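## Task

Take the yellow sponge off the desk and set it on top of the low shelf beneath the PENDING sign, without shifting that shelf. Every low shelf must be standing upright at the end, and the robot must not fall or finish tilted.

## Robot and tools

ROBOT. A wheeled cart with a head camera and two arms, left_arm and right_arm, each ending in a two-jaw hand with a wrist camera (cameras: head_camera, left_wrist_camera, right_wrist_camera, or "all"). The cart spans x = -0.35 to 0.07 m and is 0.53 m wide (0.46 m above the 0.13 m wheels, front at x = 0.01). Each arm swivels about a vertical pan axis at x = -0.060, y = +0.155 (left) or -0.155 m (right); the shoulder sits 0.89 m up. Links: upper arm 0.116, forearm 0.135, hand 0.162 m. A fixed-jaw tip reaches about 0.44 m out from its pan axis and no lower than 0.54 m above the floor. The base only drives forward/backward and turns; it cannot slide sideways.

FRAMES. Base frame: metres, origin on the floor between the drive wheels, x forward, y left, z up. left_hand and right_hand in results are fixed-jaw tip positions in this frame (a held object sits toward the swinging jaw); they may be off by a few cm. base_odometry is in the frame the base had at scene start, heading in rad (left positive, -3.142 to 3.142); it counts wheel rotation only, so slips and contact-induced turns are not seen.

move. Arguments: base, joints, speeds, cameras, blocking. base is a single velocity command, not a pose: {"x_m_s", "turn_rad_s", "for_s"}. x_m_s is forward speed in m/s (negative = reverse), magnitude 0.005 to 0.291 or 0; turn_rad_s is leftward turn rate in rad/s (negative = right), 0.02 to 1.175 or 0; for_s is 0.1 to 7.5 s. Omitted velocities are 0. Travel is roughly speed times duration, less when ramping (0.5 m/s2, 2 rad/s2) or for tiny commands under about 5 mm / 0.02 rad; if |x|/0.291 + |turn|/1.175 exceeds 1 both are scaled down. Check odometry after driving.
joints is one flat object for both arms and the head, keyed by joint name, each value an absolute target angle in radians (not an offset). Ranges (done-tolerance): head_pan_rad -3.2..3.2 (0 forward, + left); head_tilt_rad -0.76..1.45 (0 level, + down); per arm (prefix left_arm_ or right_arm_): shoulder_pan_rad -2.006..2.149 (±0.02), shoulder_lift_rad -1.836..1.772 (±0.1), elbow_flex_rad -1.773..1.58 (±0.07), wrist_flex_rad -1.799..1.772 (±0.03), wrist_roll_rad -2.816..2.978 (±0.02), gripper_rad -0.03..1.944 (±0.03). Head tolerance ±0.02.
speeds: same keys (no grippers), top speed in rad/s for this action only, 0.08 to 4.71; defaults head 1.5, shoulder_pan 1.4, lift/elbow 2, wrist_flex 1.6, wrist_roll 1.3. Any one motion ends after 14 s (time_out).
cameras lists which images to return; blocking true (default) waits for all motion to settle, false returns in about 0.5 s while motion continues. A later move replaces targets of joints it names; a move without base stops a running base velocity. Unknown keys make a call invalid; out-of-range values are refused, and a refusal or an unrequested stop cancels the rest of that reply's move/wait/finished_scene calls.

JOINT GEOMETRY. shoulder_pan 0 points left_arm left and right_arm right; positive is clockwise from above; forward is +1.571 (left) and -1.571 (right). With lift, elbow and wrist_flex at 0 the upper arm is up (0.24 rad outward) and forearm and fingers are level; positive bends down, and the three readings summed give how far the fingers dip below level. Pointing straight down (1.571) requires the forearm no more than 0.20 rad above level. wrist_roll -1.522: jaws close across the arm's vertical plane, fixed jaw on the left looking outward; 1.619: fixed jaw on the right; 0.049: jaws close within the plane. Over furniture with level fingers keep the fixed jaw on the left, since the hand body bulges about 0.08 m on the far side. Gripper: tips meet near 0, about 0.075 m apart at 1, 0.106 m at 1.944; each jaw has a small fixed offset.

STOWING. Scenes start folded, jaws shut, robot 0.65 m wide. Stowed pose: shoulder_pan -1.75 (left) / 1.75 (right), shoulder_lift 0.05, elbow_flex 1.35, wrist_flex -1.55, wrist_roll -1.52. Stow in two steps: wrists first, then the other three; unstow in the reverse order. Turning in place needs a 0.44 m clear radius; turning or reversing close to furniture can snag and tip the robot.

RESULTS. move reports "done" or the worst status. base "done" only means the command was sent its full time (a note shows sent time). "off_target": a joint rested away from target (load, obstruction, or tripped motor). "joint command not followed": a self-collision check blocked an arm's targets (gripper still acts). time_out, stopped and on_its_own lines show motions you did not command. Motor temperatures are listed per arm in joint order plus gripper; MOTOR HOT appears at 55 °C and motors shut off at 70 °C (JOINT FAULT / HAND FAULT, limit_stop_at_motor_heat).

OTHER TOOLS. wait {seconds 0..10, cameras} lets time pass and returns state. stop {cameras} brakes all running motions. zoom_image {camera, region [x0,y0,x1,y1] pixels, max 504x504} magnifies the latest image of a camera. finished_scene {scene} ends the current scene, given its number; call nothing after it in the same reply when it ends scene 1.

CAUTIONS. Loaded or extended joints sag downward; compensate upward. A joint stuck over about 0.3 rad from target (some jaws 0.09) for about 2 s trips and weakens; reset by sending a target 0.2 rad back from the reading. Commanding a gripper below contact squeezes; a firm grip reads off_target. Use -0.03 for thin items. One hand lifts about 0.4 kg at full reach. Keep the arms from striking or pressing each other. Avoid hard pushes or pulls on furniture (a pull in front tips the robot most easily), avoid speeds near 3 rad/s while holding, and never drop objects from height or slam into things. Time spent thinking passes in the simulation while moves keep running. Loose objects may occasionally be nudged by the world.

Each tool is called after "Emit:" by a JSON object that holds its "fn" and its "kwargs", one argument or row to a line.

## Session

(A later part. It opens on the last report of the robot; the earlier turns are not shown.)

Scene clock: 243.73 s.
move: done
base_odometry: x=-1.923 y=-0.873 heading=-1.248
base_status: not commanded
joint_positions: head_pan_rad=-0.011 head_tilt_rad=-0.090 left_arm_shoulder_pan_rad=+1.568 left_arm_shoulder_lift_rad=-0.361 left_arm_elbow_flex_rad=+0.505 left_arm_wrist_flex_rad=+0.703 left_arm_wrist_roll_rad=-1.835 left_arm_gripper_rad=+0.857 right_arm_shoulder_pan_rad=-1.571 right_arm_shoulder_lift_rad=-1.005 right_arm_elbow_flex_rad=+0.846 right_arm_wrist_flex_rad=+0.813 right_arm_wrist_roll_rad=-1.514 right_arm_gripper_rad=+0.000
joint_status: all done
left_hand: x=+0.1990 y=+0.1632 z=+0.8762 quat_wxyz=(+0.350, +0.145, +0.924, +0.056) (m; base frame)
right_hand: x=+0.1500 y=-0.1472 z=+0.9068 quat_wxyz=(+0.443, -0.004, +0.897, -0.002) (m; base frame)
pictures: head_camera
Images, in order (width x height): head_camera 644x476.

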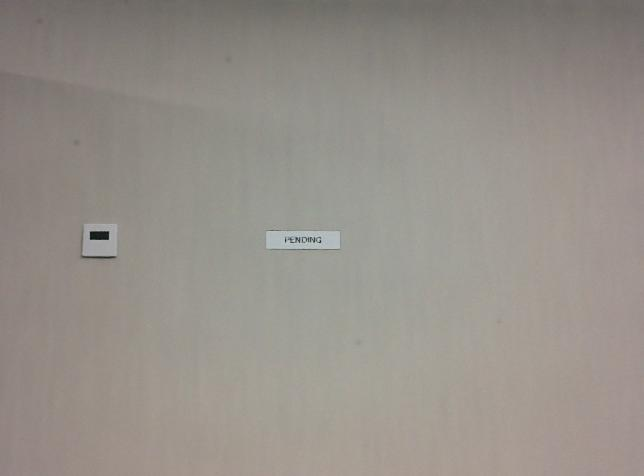

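Emit:
{"fn": "move", "kwargs": {
  "base": {"turn_rad_s": 0.2, "for_s": 0.52},
  "joints": {"head_tilt_rad": 0.9}
}}

Emit:
{"fn": "move", "kwargs": {
  "base": {"x_m_s": 0.22, "for_s": 4.75},
  "cameras": ["head_camera"]
}}

Scene clock: 253.57 s.
move: done
base_odometry: x=-1.923 y=-0.873 heading=-1.144
base_status: done (sent for 0.53 of 0.53 s)
joint_positions: head_pan_rad=-0.011 head_tilt_rad=+0.894 left_arm_shoulder_pan_rad=+1.568 left_arm_shoulder_lift_rad=-0.361 left_arm_elbow_flex_rad=+0.505 left_arm_wrist_flex_rad=+0.703 left_arm_wrist_roll_rad=-1.835 left_arm_gripper_rad=+0.857 right_arm_shoulder_pan_rad=-1.568 right_arm_shoulder_lift_rad=-1.005 right_arm_elbow_flex_rad=+0.846 right_arm_wrist_flex_rad=+0.813 right_arm_wrist_roll_rad=-1.514 right_arm_gripper_rad=+0.000
joint_status: all done
left_hand: x=+0.1990 y=+0.1632 z=+0.8762 quat_wxyz=(+0.350, +0.145, +0.924, +0.056) (m; base frame)
right_hand: x=+0.1500 y=-0.1478 z=+0.9068 quat_wxyz=(+0.443, -0.003, +0.897, -0.002) (m; base frame)
pictures: none

Scene clock: 259.23 s.
move: done
base_odometry: x=-1.487 y=-1.826 heading=-1.144
base_status: done (sent for 4.77 of 4.77 s)
joint_positions: head_pan_rad=-0.011 head_tilt_rad=+0.894 left_arm_shoulder_pan_rad=+1.568 left_arm_shoulder_lift_rad=-0.361 left_arm_elbow_flex_rad=+0.505 left_arm_wrist_flex_rad=+0.703 left_arm_wrist_roll_rad=-1.835 left_arm_gripper_rad=+0.857 right_arm_shoulder_pan_rad=-1.568 right_arm_shoulder_lift_rad=-1.005 right_arm_elbow_flex_rad=+0.846 right_arm_wrist_flex_rad=+0.813 right_arm_wrist_roll_rad=-1.514 right_arm_gripper_rad=+0.000
joint_status: not commanded
left_hand: x=+0.1990 y=+0.1632 z=+0.8762 quat_wxyz=(+0.350, +0.145, +0.924, +0.056) (m; base frame)
right_hand: x=+0.1500 y=-0.1478 z=+0.9068 quat_wxyz=(+0.443, -0.003, +0.897, -0.002) (m; base frame)
pictures: head_camera
Images, in order (width x height): head_camera 644x476.

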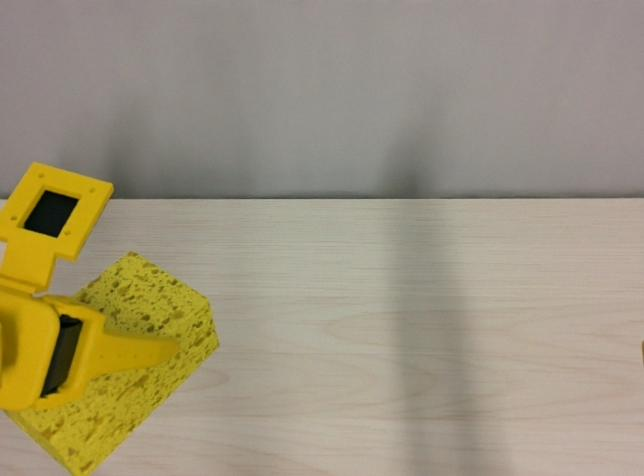

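Emit:
{"fn": "move", "kwargs": {
  "base": {"x_m_s": 0.1, "for_s": 0.45},
  "joints": {"left_arm_shoulder_lift_rad": 0.85, "left_arm_elbow_flex_rad": -0.3, "left_arm_wrist_flex_rad": 0.19},
  "speeds": {"left_arm_shoulder_lift_rad": 0.8, "left_arm_elbow_flex_rad": 0.6, "left_arm_wrist_flex_rad": 0.4}
}}

Emit:
{"fn": "move", "kwargs": {
  "joints": {"left_arm_shoulder_lift_rad": 1.36, "left_arm_elbow_flex_rad": -0.42, "left_arm_wrist_flex_rad": -0.17},
  "speeds": {"left_arm_shoulder_lift_rad": 0.5, "left_arm_elbow_flex_rad": 0.5, "left_arm_wrist_flex_rad": 0.4},
  "cameras": ["head_camera", "left_wrist_camera"]
}}

Scene clock: 270.77 s.
move: done
base_odometry: x=-1.468 y=-1.869 heading=-1.144
base_status: done (sent for 0.47 of 0.47 s)
joint_positions: head_pan_rad=-0.011 head_tilt_rad=+0.894 left_arm_shoulder_pan_rad=+1.568 left_arm_shoulder_lift_rad=+0.867 left_arm_elbow_flex_rad=-0.265 left_arm_wrist_flex_rad=+0.204 left_arm_wrist_roll_rad=-1.835 left_arm_gripper_rad=+0.857 right_arm_shoulder_pan_rad=-1.568 right_arm_shoulder_lift_rad=-1.005 right_arm_elbow_flex_rad=+0.846 right_arm_wrist_flex_rad=+0.813 right_arm_wrist_roll_rad=-1.514 right_arm_gripper_rad=+0.000
joint_status: all done
left_hand: x=+0.3011 y=+0.1635 z=+0.7589 quat_wxyz=(+0.368, +0.143, +0.917, +0.059) (m; base frame)
right_hand: x=+0.1500 y=-0.1478 z=+0.9068 quat_wxyz=(+0.443, -0.003, +0.897, -0.002) (m; base frame)
pictures: none

Scene clock: 272.27 s.
move: done
base_odometry: x=-1.468 y=-1.869 heading=-1.144
base_status: not commanded
joint_positions: head_pan_rad=-0.011 head_tilt_rad=+0.894 left_arm_shoulder_pan_rad=+1.568 left_arm_shoulder_lift_rad=+1.373 left_arm_elbow_flex_rad=-0.389 left_arm_wrist_flex_rad=-0.156 left_arm_wrist_roll_rad=-1.835 left_arm_gripper_rad=+0.857 right_arm_shoulder_pan_rad=-1.568 right_arm_shoulder_lift_rad=-1.005 right_arm_elbow_flex_rad=+0.846 right_arm_wrist_flex_rad=+0.813 right_arm_wrist_roll_rad=-1.514 right_arm_gripper_rad=+0.000
joint_status: all done
left_hand: x=+0.2754 y=+0.1634 z=+0.6624 quat_wxyz=(+0.358, +0.144, +0.921, +0.057) (m; base frame)
right_hand: x=+0.1500 y=-0.1478 z=+0.9068 quat_wxyz=(+0.443, -0.003, +0.897, -0.002) (m; base frame)
pictures: head_camera, left_wrist_camera
Images, in order (width x height): head_camera 644x476, left_wrist_camera 644x476.

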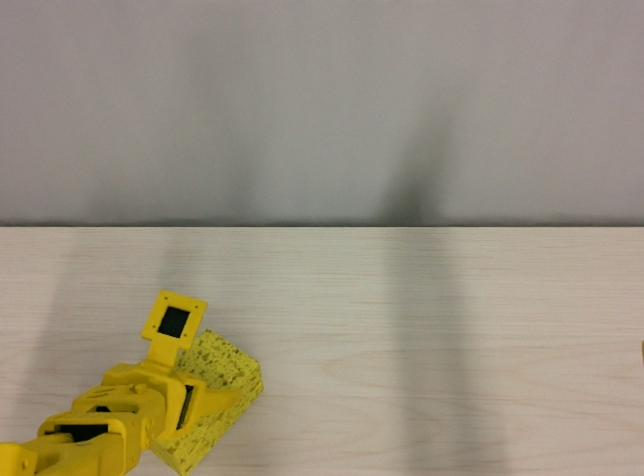

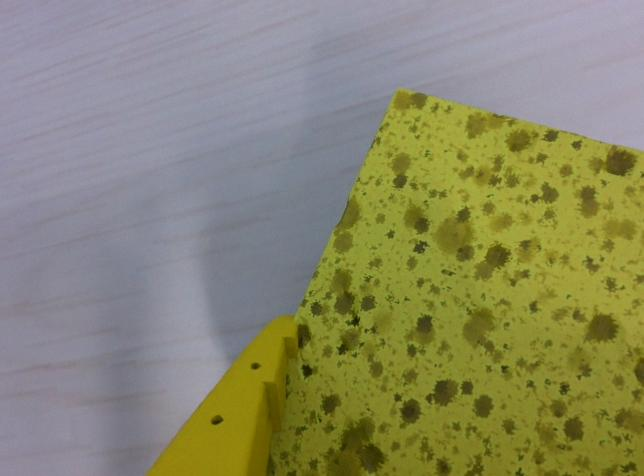

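Emit:
{"fn": "move", "kwargs": {
  "joints": {"left_arm_shoulder_lift_rad": 1.415},
  "speeds": {"left_arm_shoulder_lift_rad": 0.2},
  "cameras": ["left_wrist_camera"]
}}

Scene clock: 277.93 s.
move: done
base_odometry: x=-1.468 y=-1.869 heading=-1.144
base_status: not commanded
joint_positions: head_pan_rad=-0.011 head_tilt_rad=+0.894 left_arm_shoulder_pan_rad=+1.566 left_arm_shoulder_lift_rad=+1.416 left_arm_elbow_flex_rad=-0.404 left_arm_wrist_flex_rad=-0.173 left_arm_wrist_roll_rad=-1.831 left_arm_gripper_rad=+0.857 right_arm_shoulder_pan_rad=-1.568 right_arm_shoulder_lift_rad=-1.005 right_arm_elbow_flex_rad=+0.846 right_arm_wrist_flex_rad=+0.813 right_arm_wrist_roll_rad=-1.514 right_arm_gripper_rad=+0.000
joint_status: all done
left_hand: x=+0.2707 y=+0.1639 z=+0.6540 quat_wxyz=(+0.353, +0.141, +0.923, +0.056) (m; base frame)
right_hand: x=+0.1500 y=-0.1478 z=+0.9068 quat_wxyz=(+0.443, -0.003, +0.897, -0.002) (m; base frame)
pictures: left_wrist_camera
Images, in order (width x height): left_wrist_camera 644x476.

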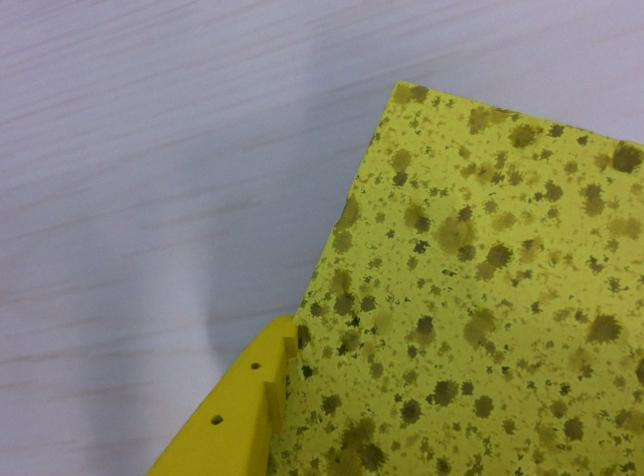

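Emit:
{"fn": "move", "kwargs": {
  "joints": {"left_arm_shoulder_lift_rad": 1.44},
  "speeds": {"left_arm_shoulder_lift_rad": 0.2}
}}

Emit:
{"fn": "move", "kwargs": {
  "joints": {"left_arm_gripper_rad": 1.15}
}}

Emit:
{"fn": "move", "kwargs": {
  "joints": {"left_arm_gripper_rad": 1.85},
  "cameras": ["head_camera"]
}}

Emit:
{"fn": "move", "kwargs": {
  "joints": {"left_arm_shoulder_lift_rad": 0.7, "left_arm_elbow_flex_rad": -0.3, "left_arm_wrist_flex_rad": 0.4},
  "speeds": {"left_arm_shoulder_lift_rad": 0.8, "left_arm_wrist_flex_rad": 0.4}
}}

Emit:
{"fn": "move", "kwargs": {
  "base": {"x_m_s": -0.15, "for_s": 1.2},
  "joints": {"left_arm_shoulder_lift_rad": -0.4, "left_arm_elbow_flex_rad": 0.5},
  "cameras": ["head_camera"]
}}

Scene clock: 286.10 s.
move: done
base_odometry: x=-1.468 y=-1.869 heading=-1.144
base_status: not commanded
joint_positions: head_pan_rad=-0.011 head_tilt_rad=+0.894 left_arm_shoulder_pan_rad=+1.566 left_arm_shoulder_lift_rad=+1.427 left_arm_elbow_flex_rad=-0.418 left_arm_wrist_flex_rad=-0.174 left_arm_wrist_roll_rad=-1.826 left_arm_gripper_rad=+0.857 right_arm_shoulder_pan_rad=-1.568 right_arm_shoulder_lift_rad=-1.005 right_arm_elbow_flex_rad=+0.846 right_arm_wrist_flex_rad=+0.813 right_arm_wrist_roll_rad=-1.514 right_arm_gripper_rad=+0.000
joint_status: all done
left_hand: x=+0.2715 y=+0.1639 z=+0.6535 quat_wxyz=(+0.356, +0.139, +0.923, +0.055) (m; base frame)
right_hand: x=+0.1500 y=-0.1478 z=+0.9068 quat_wxyz=(+0.443, -0.003, +0.897, -0.002) (m; base frame)
pictures: none

Scene clock: 286.77 s.
move: done
base_odometry: x=-1.468 y=-1.869 heading=-1.144
base_status: not commanded
joint_positions: head_pan_rad=-0.011 head_tilt_rad=+0.894 left_arm_shoulder_pan_rad=+1.572 left_arm_shoulder_lift_rad=+1.449 left_arm_elbow_flex_rad=-0.411 left_arm_wrist_flex_rad=-0.162 left_arm_wrist_roll_rad=-1.834 left_arm_gripper_rad=+1.143 right_arm_shoulder_pan_rad=-1.568 right_arm_shoulder_lift_rad=-1.004 right_arm_elbow_flex_rad=+0.846 right_arm_wrist_flex_rad=+0.813 right_arm_wrist_roll_rad=-1.514 right_arm_gripper_rad=+0.000
joint_status: all done
left_hand: x=+0.2630 y=+0.1619 z=+0.6445 quat_wxyz=(+0.336, +0.147, +0.929, +0.053) (m; base frame)
right_hand: x=+0.1501 y=-0.1478 z=+0.9065 quat_wxyz=(+0.442, -0.003, +0.897, -0.002) (m; base frame)
pictures: none

Scene clock: 287.67 s.
move: done
base_odometry: x=-1.468 y=-1.869 heading=-1.144
base_status: not commanded
joint_positions: head_pan_rad=-0.011 head_tilt_rad=+0.894 left_arm_shoulder_pan_rad=+1.572 left_arm_shoulder_lift_rad=+1.449 left_arm_elbow_flex_rad=-0.411 left_arm_wrist_flex_rad=-0.162 left_arm_wrist_roll_rad=-1.834 left_arm_gripper_rad=+1.842 right_arm_shoulder_pan_rad=-1.568 right_arm_shoulder_lift_rad=-1.004 right_arm_elbow_flex_rad=+0.846 right_arm_wrist_flex_rad=+0.813 right_arm_wrist_roll_rad=-1.514 right_arm_gripper_rad=+0.000
joint_status: all done
left_hand: x=+0.2630 y=+0.1619 z=+0.6445 quat_wxyz=(+0.336, +0.147, +0.929, +0.053) (m; base frame)
right_hand: x=+0.1501 y=-0.1478 z=+0.9065 quat_wxyz=(+0.442, -0.003, +0.897, -0.002) (m; base frame)
pictures: head_camera
Images, in order (width x height): head_camera 644x476.

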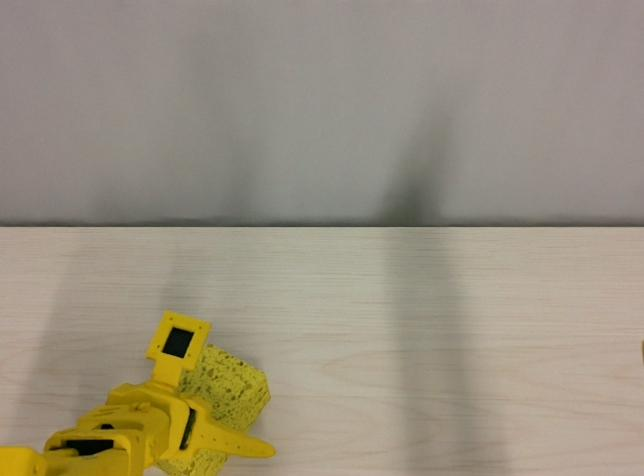

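Scene clock: 289.63 s.
move: done
base_odometry: x=-1.468 y=-1.869 heading=-1.144
base_status: not commanded
joint_positions: head_pan_rad=-0.011 head_tilt_rad=+0.894 left_arm_shoulder_pan_rad=+1.571 left_arm_shoulder_lift_rad=+0.766 left_arm_elbow_flex_rad=-0.299 left_arm_wrist_flex_rad=+0.398 left_arm_wrist_roll_rad=-1.834 left_arm_gripper_rad=+1.842 right_arm_shoulder_pan_rad=-1.568 right_arm_shoulder_lift_rad=-1.004 right_arm_elbow_flex_rad=+0.846 right_arm_wrist_flex_rad=+0.813 right_arm_wrist_roll_rad=-1.514 right_arm_gripper_rad=+0.000
joint_status: all done
left_hand: x=+0.2972 y=+0.1624 z=+0.7788 quat_wxyz=(+0.341, +0.146, +0.927, +0.054) (m; base frame)
right_hand: x=+0.1501 y=-0.1478 z=+0.9065 quat_wxyz=(+0.442, -0.003, +0.897, -0.002) (m; base frame)
pictures: none

Scene clock: 291.50 s.
move: done
base_odometry: x=-1.543 y=-1.704 heading=-1.143
base_status: done (sent for 1.2 of 1.2 s)
joint_positions: head_pan_rad=-0.011 head_tilt_rad=+0.894 left_arm_shoulder_pan_rad=+1.571 left_arm_shoulder_lift_rad=-0.361 left_arm_elbow_flex_rad=+0.505 left_arm_wrist_flex_rad=+0.398 left_arm_wrist_roll_rad=-1.834 left_arm_gripper_rad=+1.842 right_arm_shoulder_pan_rad=-1.568 right_arm_shoulder_lift_rad=-1.004 right_arm_elbow_flex_rad=+0.846 right_arm_wrist_flex_rad=+0.813 right_arm_wrist_roll_rad=-1.514 right_arm_gripper_rad=+0.000
joint_status: all done
left_hand: x=+0.2297 y=+0.1624 z=+0.9142 quat_wxyz=(+0.486, +0.135, +0.860, +0.076) (m; base frame)
right_hand: x=+0.1501 y=-0.1478 z=+0.9065 quat_wxyz=(+0.442, -0.003, +0.897, -0.002) (m; base frame)
pictures: head_camera
Images, in order (width x height): head_camera 644x476.

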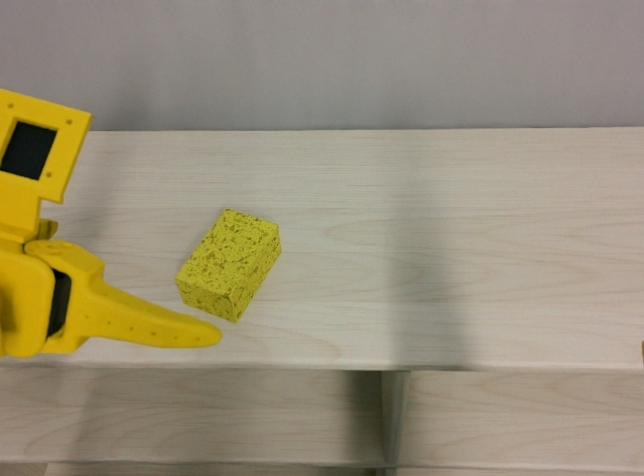

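Emit:
{"fn": "finished_scene", "kwargs": {
  "scene": 3
}}

The scene is finished: the task was done.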